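# Loop a rubber band around two bench dogs

## Task

Stretch the rubber band so that it wraps exactly once around each of the two bench dogs, resting against the dogs' sides above the board and not across their top faces; at the end the board must lie flat on the table and not be moving.

## Robot and tools

Robot and frames. Two arms share the table: left_arm, whose base sits at (-0.030, +0.459, +0.137) m on the +y side of the scene, and right_arm, whose base sits at (+0.016, -0.457, +0.056) m. Arm names do not match image sides. In the scene frame the origin is the table centre, the table surface is at z = +0.020 m and +z is up. Each arm reports its gripper position (m), orientation quaternion (wxyz) and velocities (m/s, rad/s) in its own base frame. Offsets you command are taken along the axes of that arm's current Hand target. The fingers point along the gripper's +x axis and close along its y axis. end_effector_position is the point between the fingers, 3 to 4 cm short of the fingertips; only the final 1.5 cm of each finger's inside face is flat. Printed positions can be a few cm off, especially far from the base.

execute_actions. Argument actions: a list of actions; each action is a list of up to 15 rows, one row per 1/30 s step; if fewer than 15 rows are given, the last row repeats. Every row has 14 numbers in [-1, 1], covering both arms even when only one moves: left_arm dx, dy, dz, rx, ry, rz, opening, then right_arm in the same order. The six pose numbers are an offset, measured from that arm's Hand target as it was when the action began (every row of the action counts from that same start, not from the row before), along the Hand target's axes. Scale: 1.0 equals 0.6 m for dx/dy/dz or 180 degrees; rx, ry, rz form a single rotation vector. Sending six zeros re-commands the current Hand target. Opening is absolute, not an offset: +1 is fully open (0.080 m), -1 fully closed, and empty fingers touch near -0.78. Closing fully takes at least about 0.6 s. A 0 in the opening slot is a real command, so repeat the present opening to leave a gripper alone. Optional cameras: list of names, ["all"], or []; an empty actions list returns images and the scene number.

move. target: one 14-number row as above, or a list of up to 15 such rows; all rows are offsets from the same starting Hand targets, not chained. speed: path top speed in m/s, 0.002 to 4.3 (default 0.25), one value or one per target; rotation is capped at twice that in rad/s. blend: corner rounding in m per target (0 means stop at each). opening_speed: opening change per second on the -1..+1 scale, at least 0.2. grip_force: newtons per finger pad, 8 to 34, one value or one per arm; it persists. blocking=false returns after about 0.5 s while the move continues. The whole move is capped at 10 s. Paths do not avoid obstacles or the other arm. The result adds a move: line giving the ending (done, off_target, moving, held, fault, blocked) and limits (paced means the sent pose was clipped; held means steps were withheld). An arm not named in the ending reached within 8 mm and 2 degrees. blocked means the gripper stopped far from its goal and now holds there.

wait: seconds from 0 to 10; a running move continues. stop: brakes the current move. zoom_image: camera cam_left_wrist or cam_right_wrist, region [x0, y0, x1, y1] in pixels of the latest image, no more than 504 by 504. finished_scene: scene number (1 or 2); irreversible, so call it only once the band stays in place with no help from the robot.

Reading results. Hand target is the last commanded pose after clipping; the next offsets start from it. Grippers often settle short of it; a fresh command (even zeros) asks again, and any remaining gap can be sent as an offset. Tool commands lists the present opening commands. grip_measured uses the opening scale (±2 mm error); to grip, command roughly 0.08 below the reading at first contact. grip_effort_n is motor effort in N (negative closes) and not pad force. Joint torques and External joint torques are in joint order waist, shoulder, elbow, wrist pitch, wrist yaw, wrist roll. "within noise" means the arm is still. Cameras: cam_left_wrist and cam_right_wrist, each 896x504, with calibration given relative to the carrying arm's base.

Cautions. The commanded orientation is clipped each step to within 32 degrees of the measured one, so rotate in stages and check tilt after moves; small moves may not happen or may drift sideways. Contact torque limits (N m): waist 18.2, shoulder 22.5, elbow 22.4, wrist pitch 5.92, wrist yaw 5.9, wrist roll 5.54; reaching one freezes that arm for 10 s. Huge single-step targets cause an OVER-SPEED FAULT. Holding loads, stretching out or pushing at unreachable poses heats motors (MOTOR HOT from 50 °C, fault at 95 °C). Faster contact and targets set far past a surface press harder; to end a push, command the target back behind the gripper. Never let the grippers, housings or wrist cameras hit each other, and do not pinch the other arm's fingers. Route around an arm's own base rather than close past it. Avoid strain on camera cables, slamming fixed or heavy items, dropping or releasing moving parts, and anything leaving the table. Objects may get small random shoves. Joint ranges (rad): waist -3.054 to 3.054, shoulder 0.000 to 3.142, elbow 0.000 to 2.356, wrist pitch and yaw -1.571 to 1.571, wrist roll -3.142 to 3.142.

Each tool is called after ">>>" as name(argument=value, ...) on one line, values as JSON.

## Session

>>> execute_actions(actions=[])

Scene clock: 0.00 s.
left_arm: end_effector_position=(+0.2063, +0.1556, +0.1041) grip_measured=+1.000 grip_effort_n=n/a end_effector_quat_wxyz=(+0.949, +0.054, +0.250, -0.186) | right_arm: end_effector_position=(+0.2589, -0.0573, +0.3242) grip_measured=+0.341 grip_effort_n=n/a end_effector_quat_wxyz=(+0.862, -0.136, +0.121, -0.473)
Joint positions: left_arm=[1.177 1.489 0.752 -0.815 1.053 1.561 0.08] | right_arm=[0.372 1.021 0.923 -0.328 1.374 0.062 0.05]
Joint velocities: within noise
Joint torques (N m): no reading
External joint torques (N m): no reading
Heat: left arm: hottest waist 36 °C (+0.0 °C/min); right arm: hottest shoulder 35 °C (+0.0 °C/min).
Hand target: left_arm +0.2065, +0.1557, +0.1045; +0.949, +0.055, +0.250, -0.186 | right_arm +0.2583, -0.0575, +0.3265; +0.862, -0.132, +0.118, -0.474
Tool commands: left_gripper/opening=+1.0 right_gripper/opening=+0.340842

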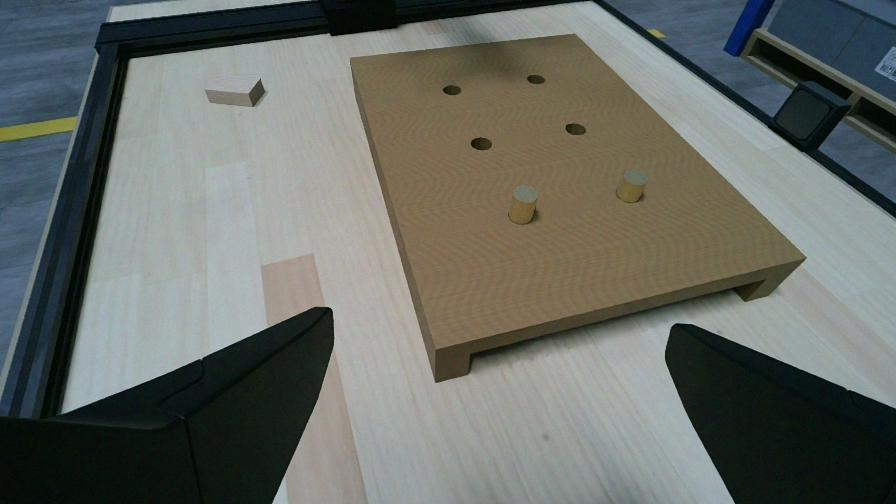

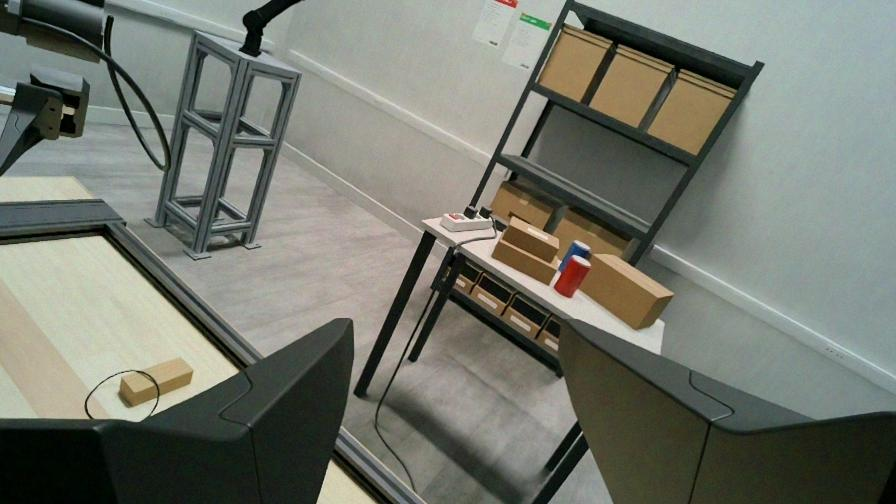

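>>> zoom_image(camera="cam_right_wrist", region=[40, 340, 240, 450])

>>> zoom_image(camera="cam_left_wrist", region=[340, 20, 820, 400])

Scaled by 2.520.

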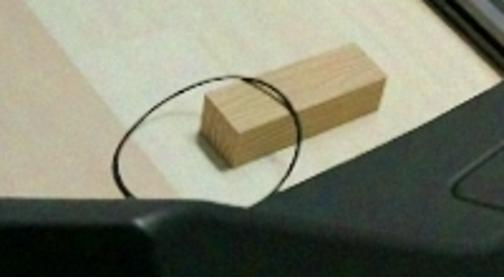

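Scaled by 1.050.

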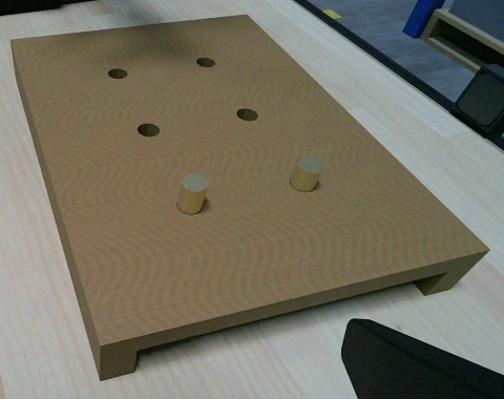

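>>> move(target=[-0.0025,0.031,0.028,-0.190,0.107,0.222,1, 0,0,0,0,0,0,0.3408], cameras=["cam_left_wrist"])

Scene clock: 132.90 s.
left_arm: end_effector_position=(+0.2178, +0.1685, +0.1165) grip_measured=+1.000 grip_effort_n=0.2 end_effector_quat_wxyz=(+0.875, -0.111, +0.411, +0.232) | right_arm: end_effector_position=(+0.2589, -0.0573, +0.3242) grip_measured=+0.341 grip_effort_n=-0.2 end_effector_quat_wxyz=(+0.862, -0.136, +0.121, -0.473)
Joint positions: left_arm=[0.734 1.059 0.625 -0.457 0.139 0.164 0.08] | right_arm=[0.372 1.021 0.923 -0.328 1.374 0.062 0.05]
Joint torques (N m): left_arm=[-0.36 -1.75 8.21 1.21 -0.1 -0.19] | right_arm=[-0.09 -2.62 7.4 0.85 0.31 0.02]
External joint torques (N m): left_arm=[-0.35 1.17 1.45 -0.16 -0.18 -0.19] | right_arm=[-0.07 -0.21 1.2 -0.3 0.05 0]
Heat: left arm: hottest elbow 36 °C (+1.0 °C/min); right arm: hottest elbow 38 °C (+1.0 °C/min).
Hand target: left_arm +0.2199, +0.1701, +0.1201; +0.875, -0.110, +0.408, +0.234 | right_arm +0.2583, -0.0575, +0.3265; +0.862, -0.132, +0.118, -0.474
Off the commanded pose: left_arm 0.004 m, 0 deg | right_arm 0.002 m, 1 deg.
move: done
camera_calibration:
cam_left_wrist: T_world_to_cam=[[0.545248, -0.838195, 0.0115843, 0.0319465], [-0.78802, -0.517225, -0.33392, 0.327652], [0.285882, 0.172941, -0.94253, 0.0908248], [0, 0, 0, 1]] pos_world=[0.214813, 0.18054, 0.194645]
Images, in order (width x height): cam_left_wrist 896x504.

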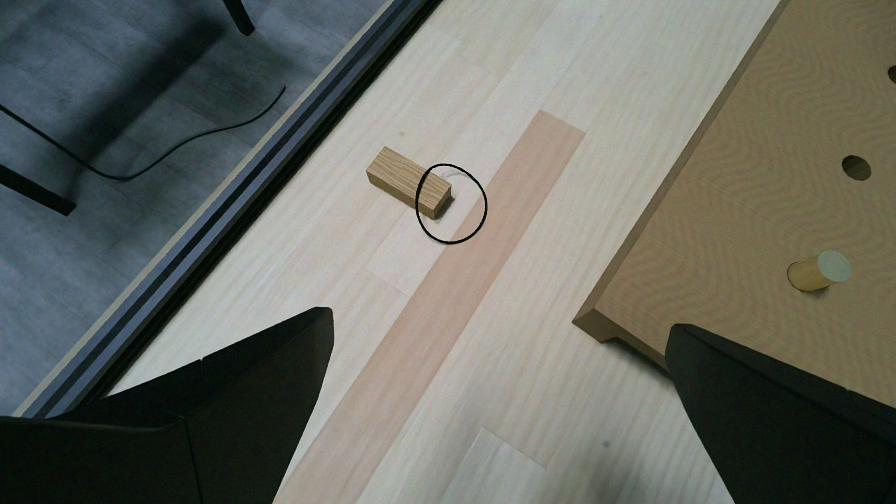

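>>> zoom_image(camera="cam_left_wrist", region=[350, 130, 530, 260])

Scaled by 2.800.

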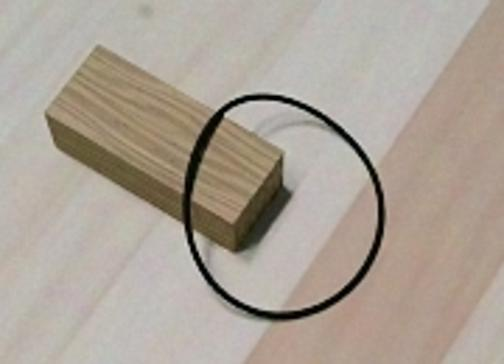

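>>> move(target=[0.3057,-0.0083,0.001,0.141,0.0814,-0.0894,-0.2, 0.0307,0.1433,-0.2058,0.0105,0.112,0.278,-0.6], cameras=["all"])

Scene clock: 281.47 s.
left_arm: end_effector_position=(+0.3222, +0.2251, -0.0187) grip_measured=-0.198 grip_effort_n=-12.8 end_effector_quat_wxyz=(+0.843, -0.003, +0.538, +0.006) | right_arm: end_effector_position=(+0.2945, -0.0430, +0.1824) grip_measured=-0.597 grip_effort_n=-13.3 end_effector_quat_wxyz=(+0.951, +0.026, +0.297, -0.086)
Joint positions: left_arm=[0.714 1.989 1.045 -0.285 0.275 0.654 0.026] | right_arm=[-0.12 0.951 0.665 -0.322 0.05 0.033 0.008]
Joint torques (N m): left_arm=[-0.28 -5.88 6.22 0.74 0.31 0.24] | right_arm=[-0.42 -1.83 6.81 1.33 -0.2 -0.15]
External joint torques (N m): left_arm=[-0.27 2.35 1.13 -0.15 0.11 0.24] | right_arm=[-0.41 0.54 0.2 -0.18 -0.21 -0.15]
Heat: left arm: hottest elbow 45 °C (+1.0 °C/min); right arm: hottest elbow 40 °C (+1.0 °C/min).
Hand target: left_arm +0.3249, +0.2248, -0.0201; +0.843, +0.000, +0.537, +0.000 | right_arm +0.2948, -0.0432, +0.1801; +0.950, +0.026, +0.300, -0.084
Off the commanded pose: left_arm 0.003 m, 1 deg | right_arm 0.002 m, 0 deg.
move: done
camera_calibration:
cam_left_wrist: T_world_to_cam=[[0.0698512, -0.997525, -0.00799928, 0.212697], [-0.994015, -0.0689257, -0.0847609, 0.364052], [0.0839998, 0.0138721, -0.996369, 0.023668], [0, 0, 0, 1]] pos_world=[0.345028, 0.236935, 0.0561409]
cam_right_wrist: T_world_to_cam=[[-0.214014, -0.975389, 0.0530432, 0.0131656], [-0.786795, 0.139943, -0.601141, 0.378051], [0.578923, -0.170387, -0.797381, 0.0465], [0, 0, 0, 1]] pos_world=[0.273346, -0.032141, 0.263642]

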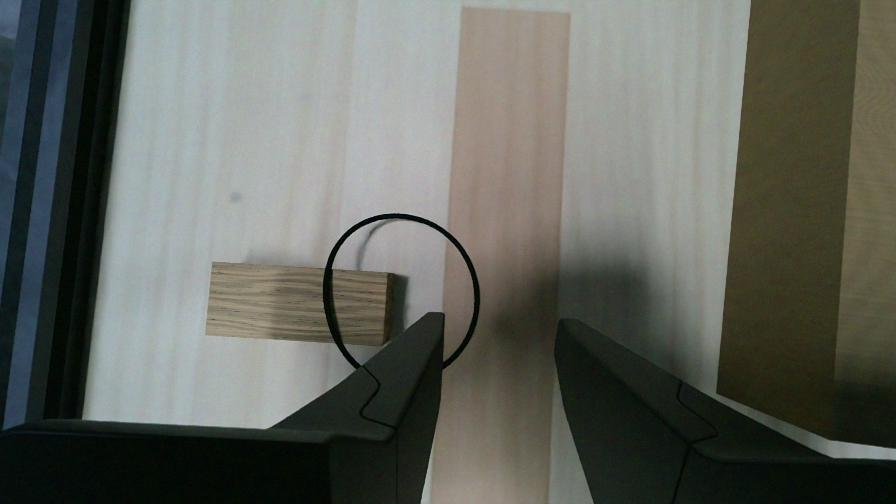

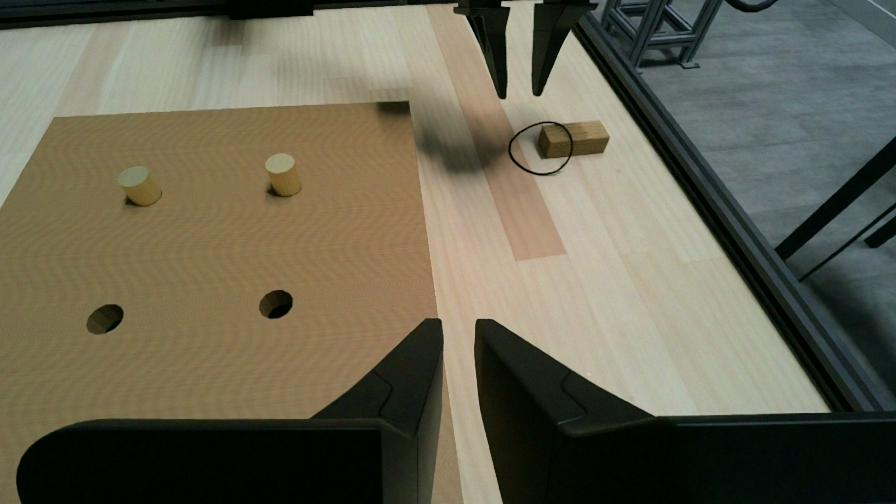

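>>> zoom_image(camera="cam_right_wrist", region=[420, 0, 640, 190])

>>> zoom_image(camera="cam_left_wrist", region=[200, 190, 600, 420])

>>> zoom_image(camera="cam_right_wrist", region=[60, 110, 340, 360])

Scaled by 2.291.

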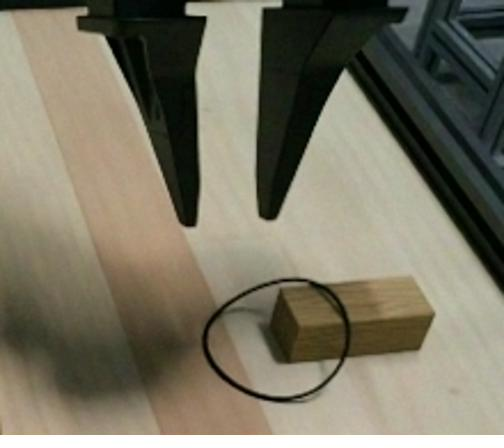

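Scaled by 1.260.

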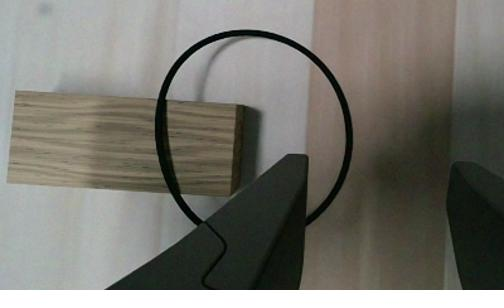

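Scaled by 1.800.

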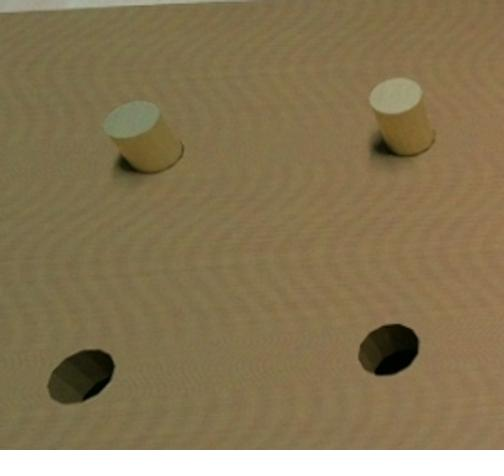

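>>> move(target=[0.0475,0.055,0.0625,-0.4914,0.1089,0.1089,-0.335, 0,0,0,0,0,0,-0.6], cameras=["all"])

Scene clock: 360.80 s.
left_arm: end_effector_position=(+0.3699, +0.2579, -0.0261) grip_measured=-0.333 grip_effort_n=-12.8 end_effector_quat_wxyz=(+0.504, -0.500, +0.499, +0.498) | right_arm: end_effector_position=(+0.2945, -0.0429, +0.1824) grip_measured=-0.597 grip_effort_n=-13.3 end_effector_quat_wxyz=(+0.951, +0.026, +0.297, -0.086)
Joint positions: left_arm=[0.609 2.396 1.789 -0.957 0.001 -0.957 0.02] | right_arm=[-0.12 0.951 0.665 -0.322 0.049 0.033 0.008]
Joint torques (N m): left_arm=[-0.27 -8.09 6.73 0.04 -0.08 -0.23] | right_arm=[-0.39 -1.83 6.79 1.33 -0.17 -0.16]
External joint torques (N m): left_arm=[-0.18 3.02 1.32 -0.29 -0.04 -0.23] | right_arm=[-0.4 0.54 0.23 -0.17 -0.18 -0.16]
Heat: left arm: hottest elbow 42 °C (-1.0 °C/min); right arm: hottest elbow 40 °C (+0.0 °C/min).
Hand target: left_arm +0.3710, +0.2578, -0.0300; +0.500, -0.500, +0.500, +0.500 | right_arm +0.2948, -0.0431, +0.1801; +0.950, +0.026, +0.300, -0.084
Off the commanded pose: left_arm 0.004 m, 1 deg | right_arm 0.002 m, 0 deg.
move: done
camera_calibration:
cam_left_wrist: T_world_to_cam=[[0.998713, 0.0448459, -0.0236834, -0.370751], [0.0502324, -0.939013, 0.340193, 0.262409], [-0.00698273, -0.340945, -0.940057, 0.138473], [0, 0, 0, 1]] pos_world=[0.358059, 0.310244, 0.0321218]
cam_right_wrist: T_world_to_cam=[[-0.213698, -0.975473, 0.0527754, 0.0132437], [-0.786802, 0.139842, -0.601155, 0.378039], [0.57903, -0.169989, -0.797388, 0.0465019], [0, 0, 0, 1]] pos_world=[0.273346, -0.0320419, 0.263641]

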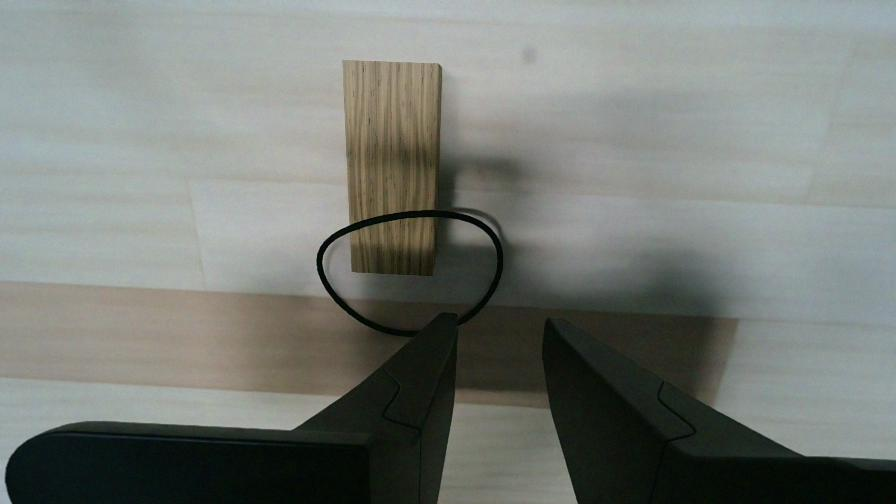

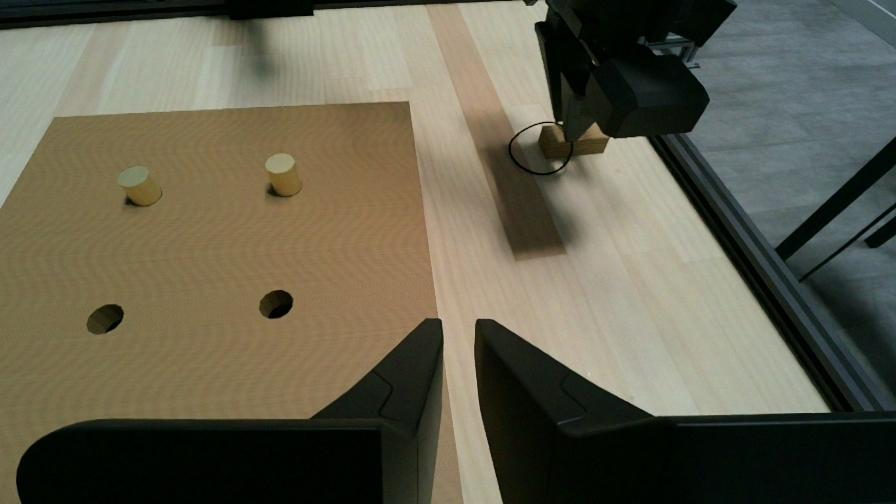

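>>> move(target=[0.0417,-0.0108,-0.003,0,0,0,-0.513, 0,0,0,0,0,0,-0.6], cameras=["all"], speed=0.15)

>>> zoom_image(camera="cam_left_wrist", region=[280, 120, 680, 420])

Scene clock: 385.20 s.
left_arm: end_effector_position=(+0.3754, +0.2561, -0.0515) grip_measured=-0.511 grip_effort_n=-12.8 end_effector_quat_wxyz=(+0.501, -0.500, +0.500, +0.499) | right_arm: end_effector_position=(+0.2945, -0.0429, +0.1824) grip_measured=-0.597 grip_effort_n=-13.3 end_effector_quat_wxyz=(+0.951, +0.026, +0.297, -0.086)
Joint positions: left_arm=[0.599 2.456 1.791 -0.904 0.001 -0.968 0.012] | right_arm=[-0.12 0.951 0.665 -0.322 0.049 0.033 0.008]
Joint torques (N m): left_arm=[-0.34 -7.97 6.64 0.43 -0.06 -0.27] | right_arm=[-0.38 -1.84 6.78 1.32 -0.16 -0.16]
External joint torques (N m): left_arm=[-0.36 3.31 1.35 0.11 -0.01 -0.27] | right_arm=[-0.39 0.55 0.18 -0.18 -0.18 -0.16]
Heat: left arm: hottest shoulder 44 °C (+9.1 °C/min); right arm: hottest elbow 40 °C (+0.0 °C/min).
Hand target: left_arm +0.3774, +0.2561, -0.0551; +0.500, -0.500, +0.500, +0.500 | right_arm +0.2948, -0.0431, +0.1801; +0.950, +0.026, +0.300, -0.084
Off the commanded pose: left_arm 0.004 m, 0 deg | right_arm 0.002 m, 0 deg.
move: done
camera_calibration:
cam_left_wrist: T_world_to_cam=[[0.998538, 0.0459319, -0.0285108, -0.377305], [0.0529341, -0.937825, 0.343049, 0.267855], [-0.0109813, -0.344056, -0.938885, 0.116277], [0, 0, 0, 1]] pos_world=[0.363851, 0.308537, 0.0065265]
cam_right_wrist: T_world_to_cam=[[-0.213698, -0.975473, 0.0527754, 0.0132437], [-0.786802, 0.139842, -0.601155, 0.378039], [0.57903, -0.169989, -0.797388, 0.0465019], [0, 0, 0, 1]] pos_world=[0.273346, -0.0320419, 0.263641]

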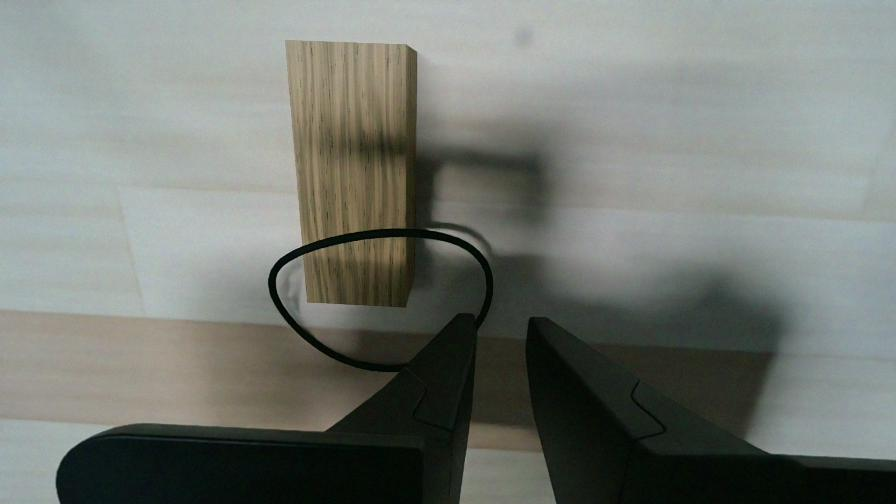

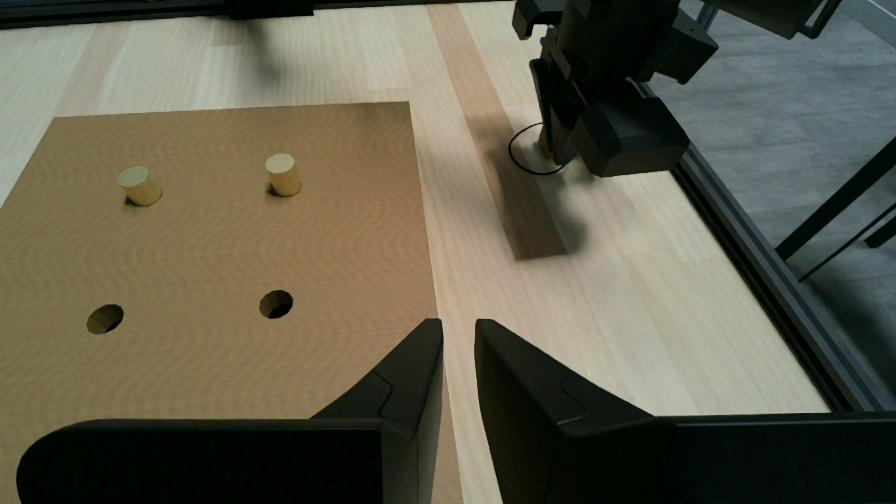

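Scaled by 1.260.

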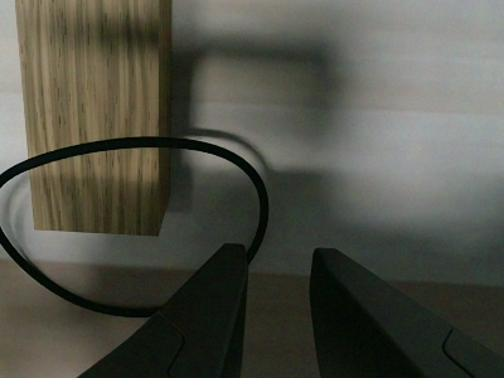

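>>> move(target=[[0.0383,0,0,0,0,0,-0.513, 0,0,0,0,0,0,-0.6]], cameras=["all"], speed=0.08)

>>> zoom_image(camera="cam_left_wrist", region=[340, 200, 600, 400])

>>> zoom_image(camera="cam_right_wrist", region=[480, 60, 700, 220])

Scene clock: 399.13 s.
left_arm: end_effector_position=(+0.3807, +0.2597, -0.0697) grip_measured=-0.511 grip_effort_n=-12.8 end_effector_quat_wxyz=(+0.508, -0.501, +0.494, +0.497) | right_arm: end_effector_position=(+0.2945, -0.0429, +0.1824) grip_measured=-0.597 grip_effort_n=-13.3 end_effector_quat_wxyz=(+0.951, +0.026, +0.297, -0.086)
Joint positions: left_arm=[0.599 2.498 1.791 -0.843 0.001 -0.968 0.012] | right_arm=[-0.12 0.951 0.665 -0.322 0.049 0.033 0.008]
Joint torques (N m): left_arm=[-0.42 -8.43 4.34 0.44 -0.07 -0.23] | right_arm=[-0.4 -1.86 6.79 1.33 -0.17 -0.16]
External joint torques (N m): left_arm=[-0.43 3.03 -0.92 0.08 -0.02 -0.23] | right_arm=[-0.4 0.57 0.09 -0.21 -0.19 -0.16]
Heat: left arm: hottest shoulder 43 °C (+7.1 °C/min); right arm: hottest elbow 40 °C (+0.0 °C/min).
Hand target: left_arm +0.3775, +0.2561, -0.0779; +0.500, -0.500, +0.500, +0.500 | right_arm +0.2948, -0.0431, +0.1801; +0.950, +0.026, +0.300, -0.084
Off the commanded pose: left_arm 0.010 m, 1 deg | right_arm 0.002 m, 0 deg.
move: off_target (left_arm)
camera_calibration:
cam_left_wrist: T_world_to_cam=[[0.998858, 0.0461683, -0.0123141, -0.38229], [0.0476297, -0.941458, 0.333747, 0.279553], [0.00381536, -0.333953, -0.942582, 0.092002], [0, 0, 0, 1]] pos_world=[0.368187, 0.311562, -0.0112882]
cam_right_wrist: T_world_to_cam=[[-0.213698, -0.975473, 0.0527754, 0.0132437], [-0.786802, 0.139842, -0.601155, 0.378039], [0.57903, -0.169989, -0.797388, 0.0465019], [0, 0, 0, 1]] pos_world=[0.273346, -0.0320419, 0.263641]

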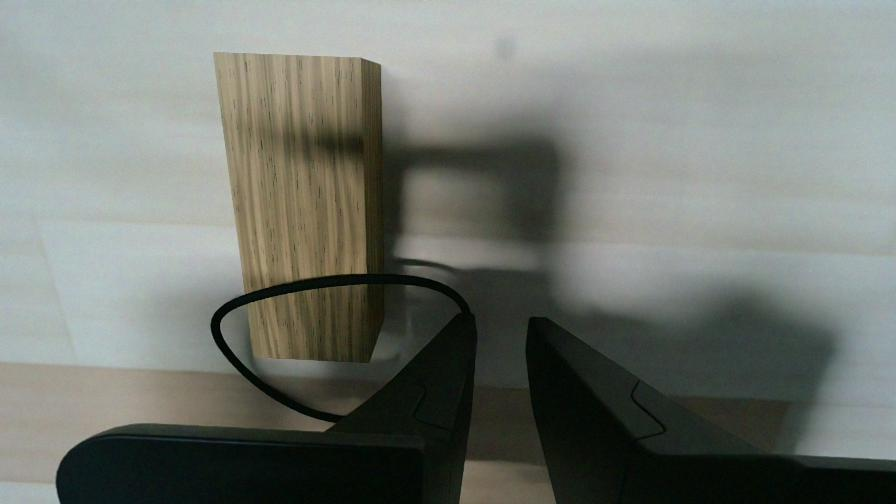

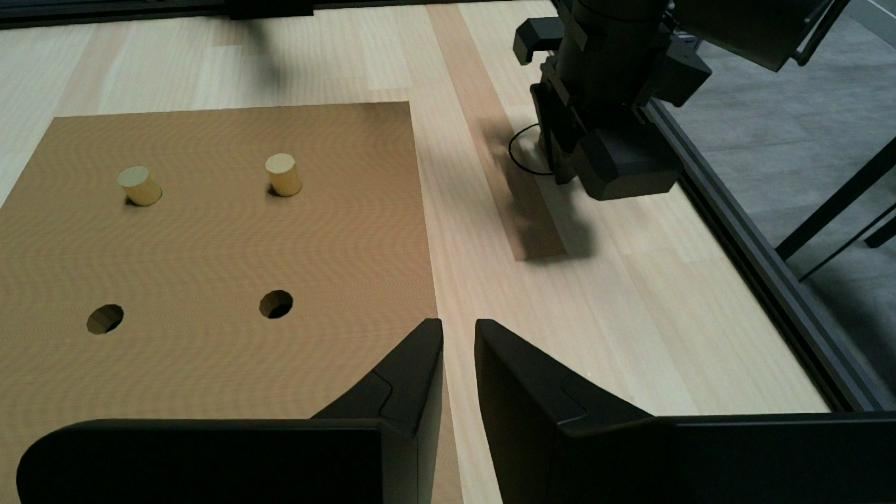

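Scaled by 1.938.

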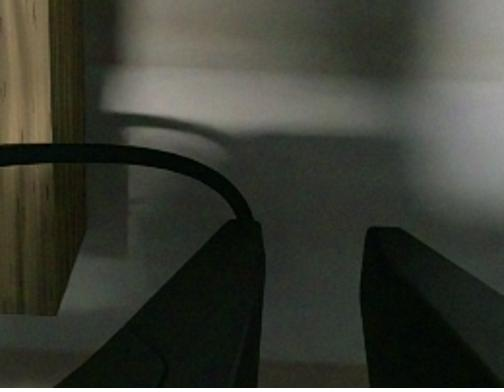

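Scaled by 2.291.

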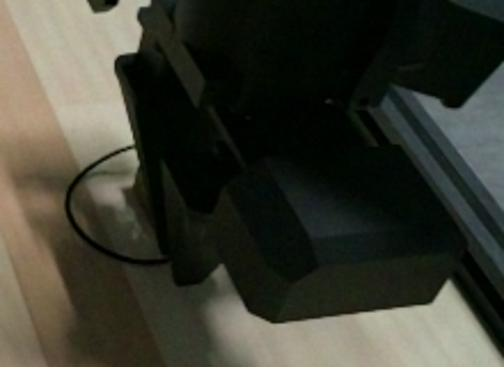

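>>> move(target=[-0.03,0.0,0,0,0,0,-0.513, 0,0,0,0,0,0,-0.6], cameras=[], speed=0.08)

Scene clock: 410.10 s.
left_arm: end_effector_position=(+0.3739, +0.2550, -0.0671) grip_measured=-0.511 grip_effort_n=-12.8 end_effector_quat_wxyz=(+0.495, -0.498, +0.507, +0.500) | right_arm: end_effector_position=(+0.2945, -0.0429, +0.1824) grip_measured=-0.597 grip_effort_n=-13.3 end_effector_quat_wxyz=(+0.951, +0.026, +0.297, -0.086)
Joint positions: left_arm=[0.599 2.492 1.791 -0.886 0.001 -0.968 0.012] | right_arm=[-0.12 0.951 0.665 -0.322 0.049 0.033 0.008]
Joint torques (N m): left_arm=[-0.16 -11.02 5.85 0.11 -0.05 -0.24] | right_arm=[-0.39 -1.84 6.78 1.32 -0.17 -0.16]
External joint torques (N m): left_arm=[-0.1 0.36 0.65 -0.18 0 -0.24] | right_arm=[-0.39 0.54 0.19 -0.19 -0.19 -0.16]
Heat: left arm: hottest shoulder 46 °C (+10.2 °C/min); right arm: hottest elbow 40 °C (+0.0 °C/min).
Hand target: left_arm +0.3775, +0.2561, -0.0600; +0.500, -0.500, +0.500, +0.500 | right_arm +0.2948, -0.0431, +0.1801; +0.950, +0.026, +0.300, -0.084
Off the commanded pose: left_arm 0.008 m, 1 deg | right_arm 0.002 m, 0 deg.
move: done
No camera images: "cameras" was empty.

>>> move(target=[-0.04,0.0,0,0,0,0,-0.513, 0,0,0,0,0,0,-0.6], cameras=[], speed=0.15)

Scene clock: 415.30 s.
left_arm: end_effector_position=(+0.3737, +0.2549, -0.0425) grip_measured=-0.511 grip_effort_n=-12.3 end_effector_quat_wxyz=(+0.495, -0.498, +0.507, +0.500) | right_arm: end_effector_position=(+0.2945, -0.0429, +0.1824) grip_measured=-0.597 grip_effort_n=-13.3 end_effector_quat_wxyz=(+0.951, +0.026, +0.297, -0.086)
Joint positions: left_arm=[0.599 2.448 1.815 -0.954 0.001 -0.968 0.012] | right_arm=[-0.12 0.951 0.665 -0.322 0.049 0.033 0.008]
Joint torques (N m): left_arm=[-0.12 -10.27 6.55 0.01 -0.1 -0.26] | right_arm=[-0.39 -1.86 6.77 1.33 -0.16 -0.16]
External joint torques (N m): left_arm=[-0.18 0.94 1.27 -0.27 -0.05 -0.26] | right_arm=[-0.39 0.51 0.16 -0.19 -0.18 -0.16]
Heat: left arm: hottest shoulder 49 °C (+13.2 °C/min); right arm: hottest elbow 40 °C (+0.0 °C/min).
Hand target: left_arm +0.3774, +0.2561, -0.0360; +0.500, -0.500, +0.500, +0.500 | right_arm +0.2948, -0.0431, +0.1801; +0.950, +0.026, +0.300, -0.084
Off the commanded pose: left_arm 0.008 m, 1 deg | right_arm 0.002 m, 0 deg.
move: done
No camera images: "cameras" was empty.

>>> move(target=[0.065,0.0,0,0,0,0,-0.513, 0,0,0,0,0,0,-0.6], cameras=["cam_left_wrist"], speed=0.12)

>>> zoom_image(camera="cam_left_wrist", region=[340, 200, 600, 400])

Scene clock: 425.63 s.
left_arm: end_effector_position=(+0.3798, +0.2590, -0.0685) grip_measured=-0.511 grip_effort_n=-12.8 end_effector_quat_wxyz=(+0.506, -0.501, +0.495, +0.498) | right_arm: end_effector_position=(+0.2945, -0.0429, +0.1824) grip_measured=-0.597 grip_effort_n=-13.3 end_effector_quat_wxyz=(+0.951, +0.026, +0.297, -0.086)
Joint positions: left_arm=[0.599 2.495 1.791 -0.851 0.001 -0.968 0.012] | right_arm=[-0.12 0.951 0.665 -0.322 0.049 0.033 0.008]
Joint torques (N m): left_arm=[-0.09 -8.35 4.19 0.49 -0.03 -0.31] | right_arm=[-0.4 -1.84 6.78 1.32 -0.17 -0.16]
External joint torques (N m): left_arm=[-0.1 3.1 -1.08 0.13 0.02 -0.32] | right_arm=[-0.39 0.53 0.21 -0.17 -0.19 -0.16]
Heat: left arm: hottest shoulder 51 °C (+12.1 °C/min); right arm: hottest elbow 40 °C (+0.0 °C/min). Fold the left arm in close to its base, or ease its load, before you think long.
Hand target: left_arm +0.3774, +0.2561, -0.0750; +0.500, -0.500, +0.500, +0.500 | right_arm +0.2948, -0.0431, +0.1801; +0.950, +0.026, +0.300, -0.084
Off the commanded pose: left_arm 0.007 m, 1 deg | right_arm 0.002 m, 0 deg.
MOTOR HOT: joint 2 (shoulder) of the left arm reports 51 °C; the controller stops that arm at 95 °C. To cool a motor, set the load down, stop pushing, or move to a pose that needs little force.
move: done
camera_calibration:
cam_left_wrist: T_world_to_cam=[[0.998802, 0.0461841, -0.0161608, -0.381569], [0.0489289, -0.940597, 0.335982, 0.27802], [0.000316256, -0.33637, -0.94173, 0.0949225], [0, 0, 0, 1]] pos_world=[0.367478, 0.311056, -0.0101848]
Images, in order (width x height): cam_left_wrist 896x504.

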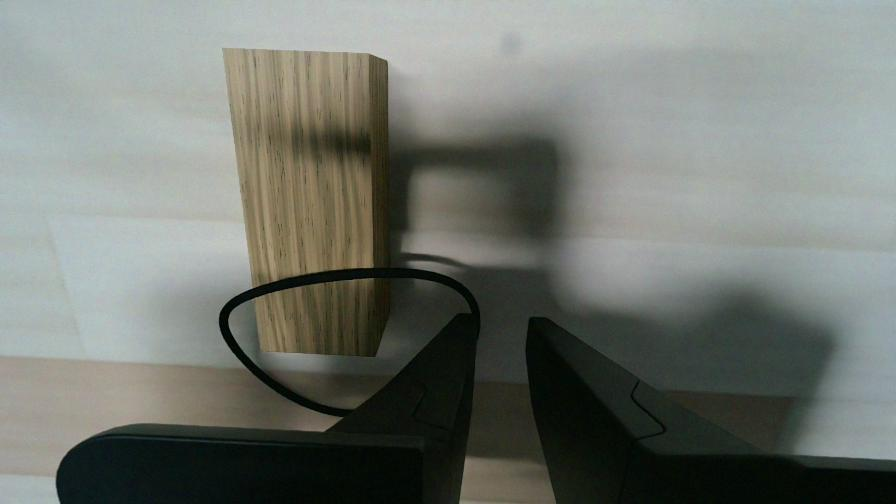

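Scaled by 1.938.

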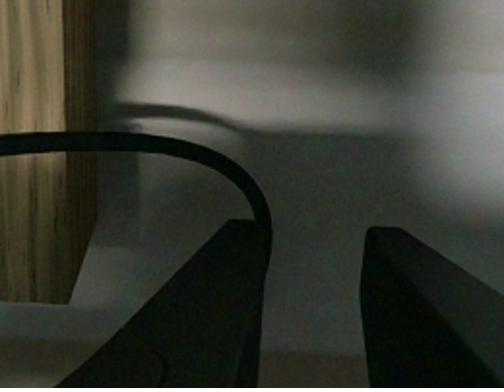

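>>> move(target=[0.005,0.013,-0.003,0,0,0,-0.513, 0,0,0,0,0,0,-0.6], cameras=["cam_left_wrist"], speed=0.12)

>>> zoom_image(camera="cam_left_wrist", region=[340, 200, 600, 400])

Scene clock: 433.97 s.
left_arm: end_effector_position=(+0.3743, +0.2552, -0.0761) grip_measured=-0.511 grip_effort_n=-12.8 end_effector_quat_wxyz=(+0.505, -0.500, +0.497, +0.498) | right_arm: end_effector_position=(+0.2945, -0.0429, +0.1824) grip_measured=-0.597 grip_effort_n=-13.3 end_effector_quat_wxyz=(+0.951, +0.026, +0.297, -0.086)
Joint positions: left_arm=[0.599 2.489 1.745 -0.816 0.001 -0.968 0.012] | right_arm=[-0.12 0.951 0.665 -0.322 0.049 0.033 0.008]
Joint torques (N m): left_arm=[0.23 -9.79 3.06 0.26 -0.08 -0.02] | right_arm=[-0.39 -1.84 6.79 1.33 -0.16 -0.16]
External joint torques (N m): left_arm=[0.29 1.56 -2.12 -0.09 -0.03 -0.02] | right_arm=[-0.41 0.56 0.16 -0.19 -0.18 -0.16]
Heat: left arm: hottest shoulder 49 °C (+8.0 °C/min); right arm: hottest elbow 40 °C (+0.0 °C/min). Fold the left arm in close to its base, or ease its load, before you think long.
Hand target: left_arm +0.3697, +0.2543, -0.0780; +0.500, -0.500, +0.500, +0.500 | right_arm +0.2948, -0.0431, +0.1801; +0.950, +0.026, +0.300, -0.084
Off the commanded pose: left_arm 0.005 m, 1 deg | right_arm 0.002 m, 0 deg.
MOTOR HOT: still on. Joint 2 (shoulder) of the left arm reports 49 °C.
move: done
camera_calibration:
cam_left_wrist: T_world_to_cam=[[0.998738, 0.0461155, -0.0198997, -0.376347], [0.0501311, -0.939595, 0.338598, 0.276771], [-0.00308312, -0.339168, -0.940721, 0.0885735], [0, 0, 0, 1]] pos_world=[0.36227, 0.307449, -0.0178802]
Images, in order (width x height): cam_left_wrist 896x504.

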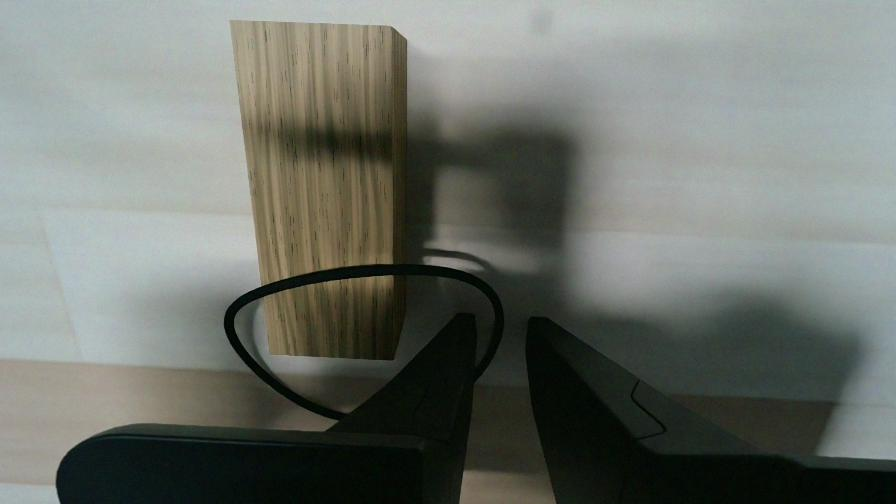

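Scaled by 1.938.

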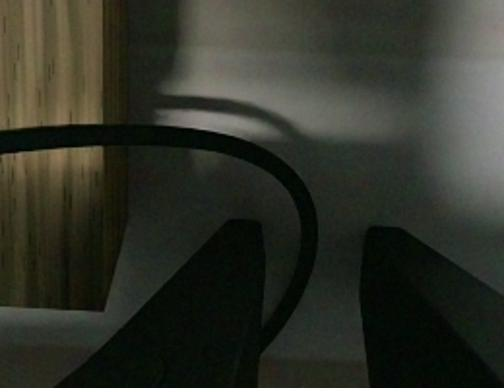

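>>> move(target=[0,0,0,0,0,0,-1, 0,0,0,0,0,0,-0.6], cameras=["cam_left_wrist"], opening_speed=0.8)

>>> zoom_image(camera="cam_left_wrist", region=[340, 200, 600, 400])

Scene clock: 441.87 s.
left_arm: end_effector_position=(+0.3748, +0.2554, -0.0761) grip_measured=-0.774 grip_effort_n=-23.0 end_effector_quat_wxyz=(+0.505, -0.501, +0.496, +0.497) | right_arm: end_effector_position=(+0.2945, -0.0429, +0.1824) grip_measured=-0.597 grip_effort_n=-13.3 end_effector_quat_wxyz=(+0.951, +0.026, +0.297, -0.086)
Joint positions: left_arm=[0.599 2.489 1.745 -0.813 0.002 -0.968 0] | right_arm=[-0.12 0.951 0.665 -0.322 0.049 0.033 0.008]
Joint torques (N m): left_arm=[0.22 -9.8 3.32 0.11 -0.11 -0.02] | right_arm=[-0.4 -1.84 6.79 1.33 -0.17 -0.15]
External joint torques (N m): left_arm=[0.23 1.41 -1.74 -0.2 -0.06 -0.02] | right_arm=[-0.38 0.54 0.19 -0.18 -0.19 -0.16]
Heat: left arm: hottest shoulder 49 °C (+6.0 °C/min); right arm: hottest elbow 40 °C (+0.0 °C/min). Fold the left arm in close to its base, or ease its load, before you think long.
Hand target: left_arm +0.3697, +0.2543, -0.0780; +0.500, -0.500, +0.500, +0.500 | right_arm +0.2948, -0.0431, +0.1801; +0.950, +0.026, +0.300, -0.084
Off the commanded pose: left_arm 0.006 m, 1 deg | right_arm 0.002 m, 0 deg.
MOTOR HOT: still on. Joint 2 (shoulder) of the left arm reports 49 °C.
move: done
camera_calibration:
cam_left_wrist: T_world_to_cam=[[0.998782, 0.0461205, -0.0175265, -0.376632], [0.0493305, -0.939852, 0.338001, 0.27721], [-0.000883523, -0.338454, -0.940983, 0.0875869], [0, 0, 0, 1]] pos_world=[0.362576, 0.307551, -0.0178804]
Images, in order (width x height): cam_left_wrist 896x504.

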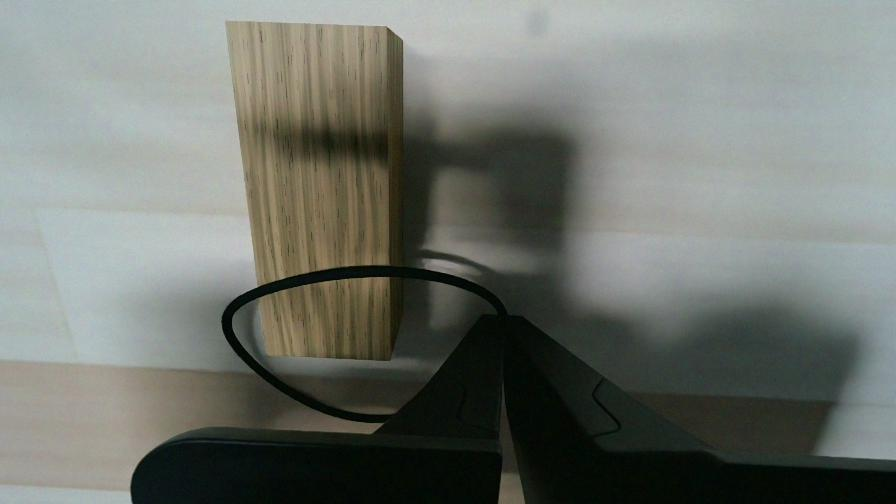

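Scaled by 1.938.

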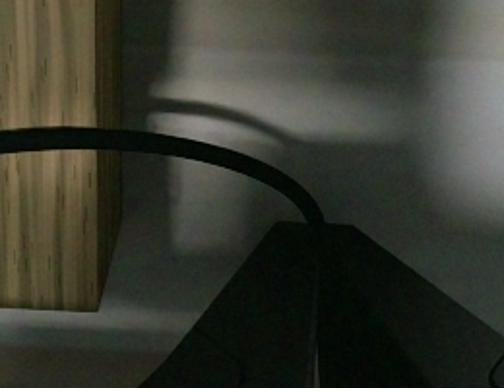

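>>> move(target=[-0.1667,0,0,0,0,0,-1, 0,0,0,0,0,0,-0.6], cameras=["all"], speed=0.12)

>>> zoom_image(camera="cam_right_wrist", region=[460, 0, 680, 180])

Scene clock: 450.60 s.
left_arm: end_effector_position=(+0.3685, +0.2513, +0.0165) grip_measured=-0.774 grip_effort_n=-21.6 end_effector_quat_wxyz=(+0.496, -0.499, +0.506, +0.499) | right_arm: end_effector_position=(+0.2945, -0.0429, +0.1824) grip_measured=-0.597 grip_effort_n=-13.3 end_effector_quat_wxyz=(+0.951, +0.026, +0.297, -0.086)
Joint positions: left_arm=[0.599 2.34 1.866 -1.111 0.002 -0.968 0] | right_arm=[-0.12 0.951 0.665 -0.322 0.049 0.033 0.008]
Joint torques (N m): left_arm=[0.19 -10.28 6.83 -0.03 -0.09 0] | right_arm=[-0.4 -1.82 6.8 1.32 -0.17 -0.16]
External joint torques (N m): left_arm=[0.27 0.68 1.3 -0.3 -0.05 0] | right_arm=[-0.4 0.55 0.23 -0.17 -0.19 -0.16]
Heat: left arm: hottest shoulder 49 °C (+5.0 °C/min); right arm: hottest elbow 40 °C (+0.0 °C/min). Fold the left arm in close to its base, or ease its load, before you think long.
Hand target: left_arm +0.3697, +0.2542, +0.0221; +0.500, -0.500, +0.500, +0.500 | right_arm +0.2948, -0.0431, +0.1801; +0.950, +0.026, +0.300, -0.084
Off the commanded pose: left_arm 0.006 m, 1 deg | right_arm 0.002 m, 0 deg.
MOTOR HOT: still on. Joint 2 (shoulder) of the left arm reports 49 °C.
move: done
camera_calibration:
cam_left_wrist: T_world_to_cam=[[0.998105, 0.0459626, -0.0409076, -0.367797], [0.0574331, -0.934477, 0.35136, 0.237757], [-0.0220778, -0.353044, -0.935346, 0.184772], [0, 0, 0, 1]] pos_world=[0.357525, 0.304316, 0.0742416]
cam_right_wrist: T_world_to_cam=[[-0.213698, -0.975473, 0.0527754, 0.0132437], [-0.786802, 0.139842, -0.601155, 0.378039], [0.57903, -0.169989, -0.797388, 0.0465019], [0, 0, 0, 1]] pos_world=[0.273346, -0.0320419, 0.263641]

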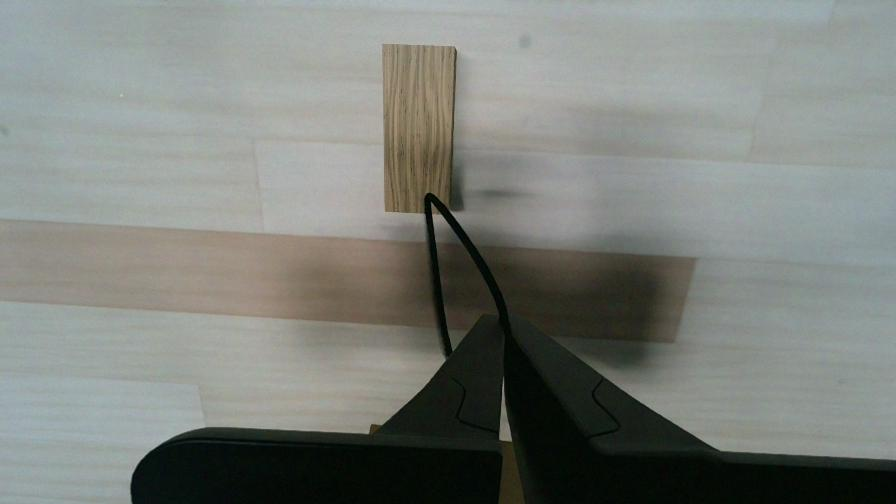

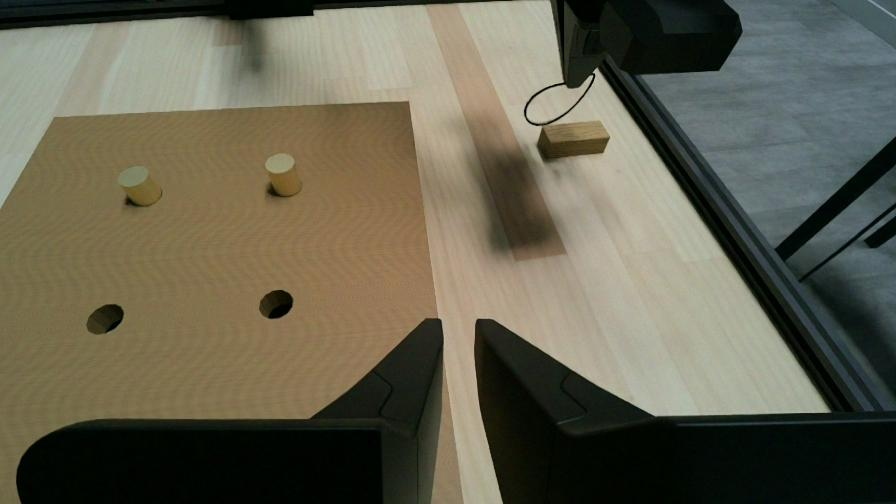

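Scaled by 2.291.

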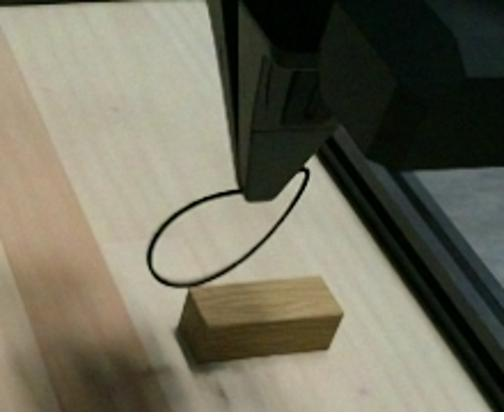

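>>> move(target=[-0.08,0.0667,-0.34,0.5,0,0,-1, 0,0,0,0,0,0,-0.6], cameras=["all"], speed=0.2)

>>> zoom_image(camera="cam_right_wrist", region=[100, 0, 400, 220])

Scene clock: 496.83 s.
left_arm: end_effector_position=(+0.3325, +0.0511, +0.0687) grip_measured=-0.774 grip_effort_n=-21.6 end_effector_quat_wxyz=(+0.707, -0.004, +0.707, +0.003) | right_arm: end_effector_position=(+0.2945, -0.0429, +0.1824) grip_measured=-0.597 grip_effort_n=-13.3 end_effector_quat_wxyz=(+0.951, +0.026, +0.297, -0.086)
Joint positions: left_arm=[0.153 1.855 1.334 -1.049 0.002 0.143 0] | right_arm=[-0.12 0.951 0.665 -0.322 0.049 0.033 0.008]
Joint torques (N m): left_arm=[-0.15 -7.41 4.34 0.15 -0.04 0.22] | right_arm=[-0.39 -1.84 6.79 1.33 -0.16 -0.16]
External joint torques (N m): left_arm=[-0.1 0.38 -1.29 -0.2 -0.05 0.22] | right_arm=[-0.39 0.57 0.18 -0.18 -0.18 -0.16]
Heat: left arm: hottest shoulder 60 °C (+11.0 °C/min); right arm: hottest elbow 40 °C (+0.0 °C/min). Fold the left arm in close to its base, or ease its load, before you think long.
Hand target: left_arm +0.3297, +0.0502, +0.0699; +0.707, +0.000, +0.707, +0.000 | right_arm +0.2948, -0.0431, +0.1801; +0.950, +0.026, +0.300, -0.084
Off the commanded pose: left_arm 0.003 m, 1 deg | right_arm 0.002 m, 0 deg.
MOTOR HOT: still on. Joint 2 (shoulder) of the left arm reports 60 °C.
move: done
camera_calibration:
cam_left_wrist: T_world_to_cam=[[0.0599623, -0.997809, -0.0279655, 0.0437461], [-0.93721, -0.0659193, 0.342479, 0.321429], [-0.343572, 0.00567368, -0.939109, 0.250966], [0, 0, 0, 1]] pos_world=[0.384848, 0.0634148, 0.126825]
cam_right_wrist: T_world_to_cam=[[-0.213698, -0.975473, 0.0527754, 0.0132437], [-0.786802, 0.139842, -0.601155, 0.378039], [0.57903, -0.169989, -0.797388, 0.0465019], [0, 0, 0, 1]] pos_world=[0.273346, -0.0320419, 0.263641]

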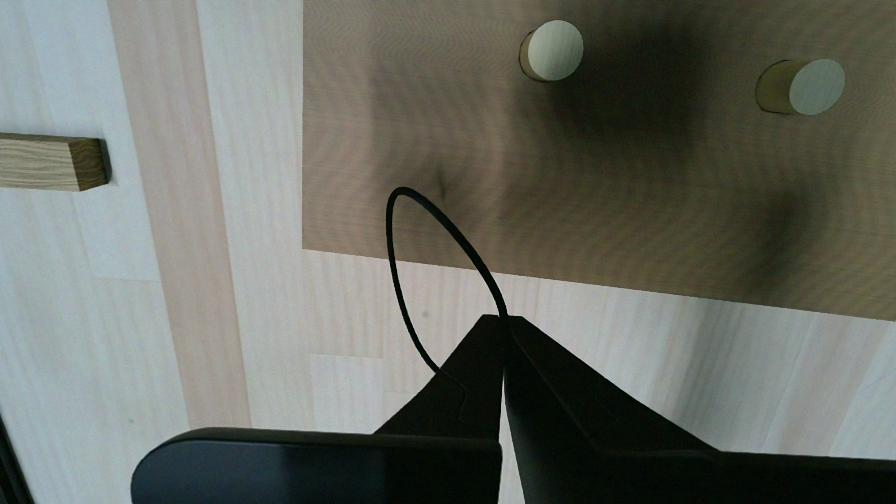

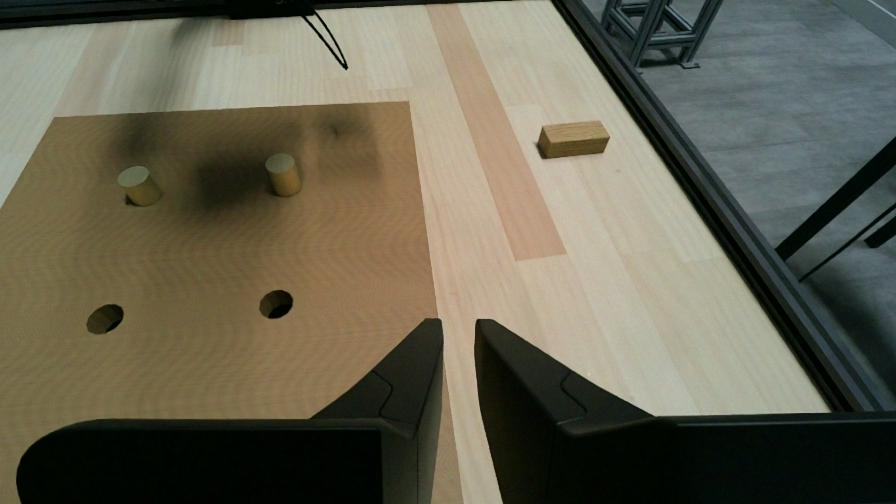

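Scaled by 1.680.

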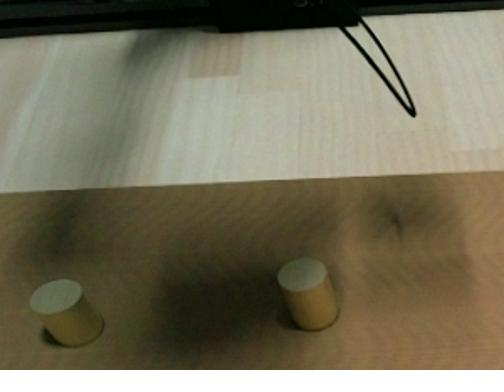

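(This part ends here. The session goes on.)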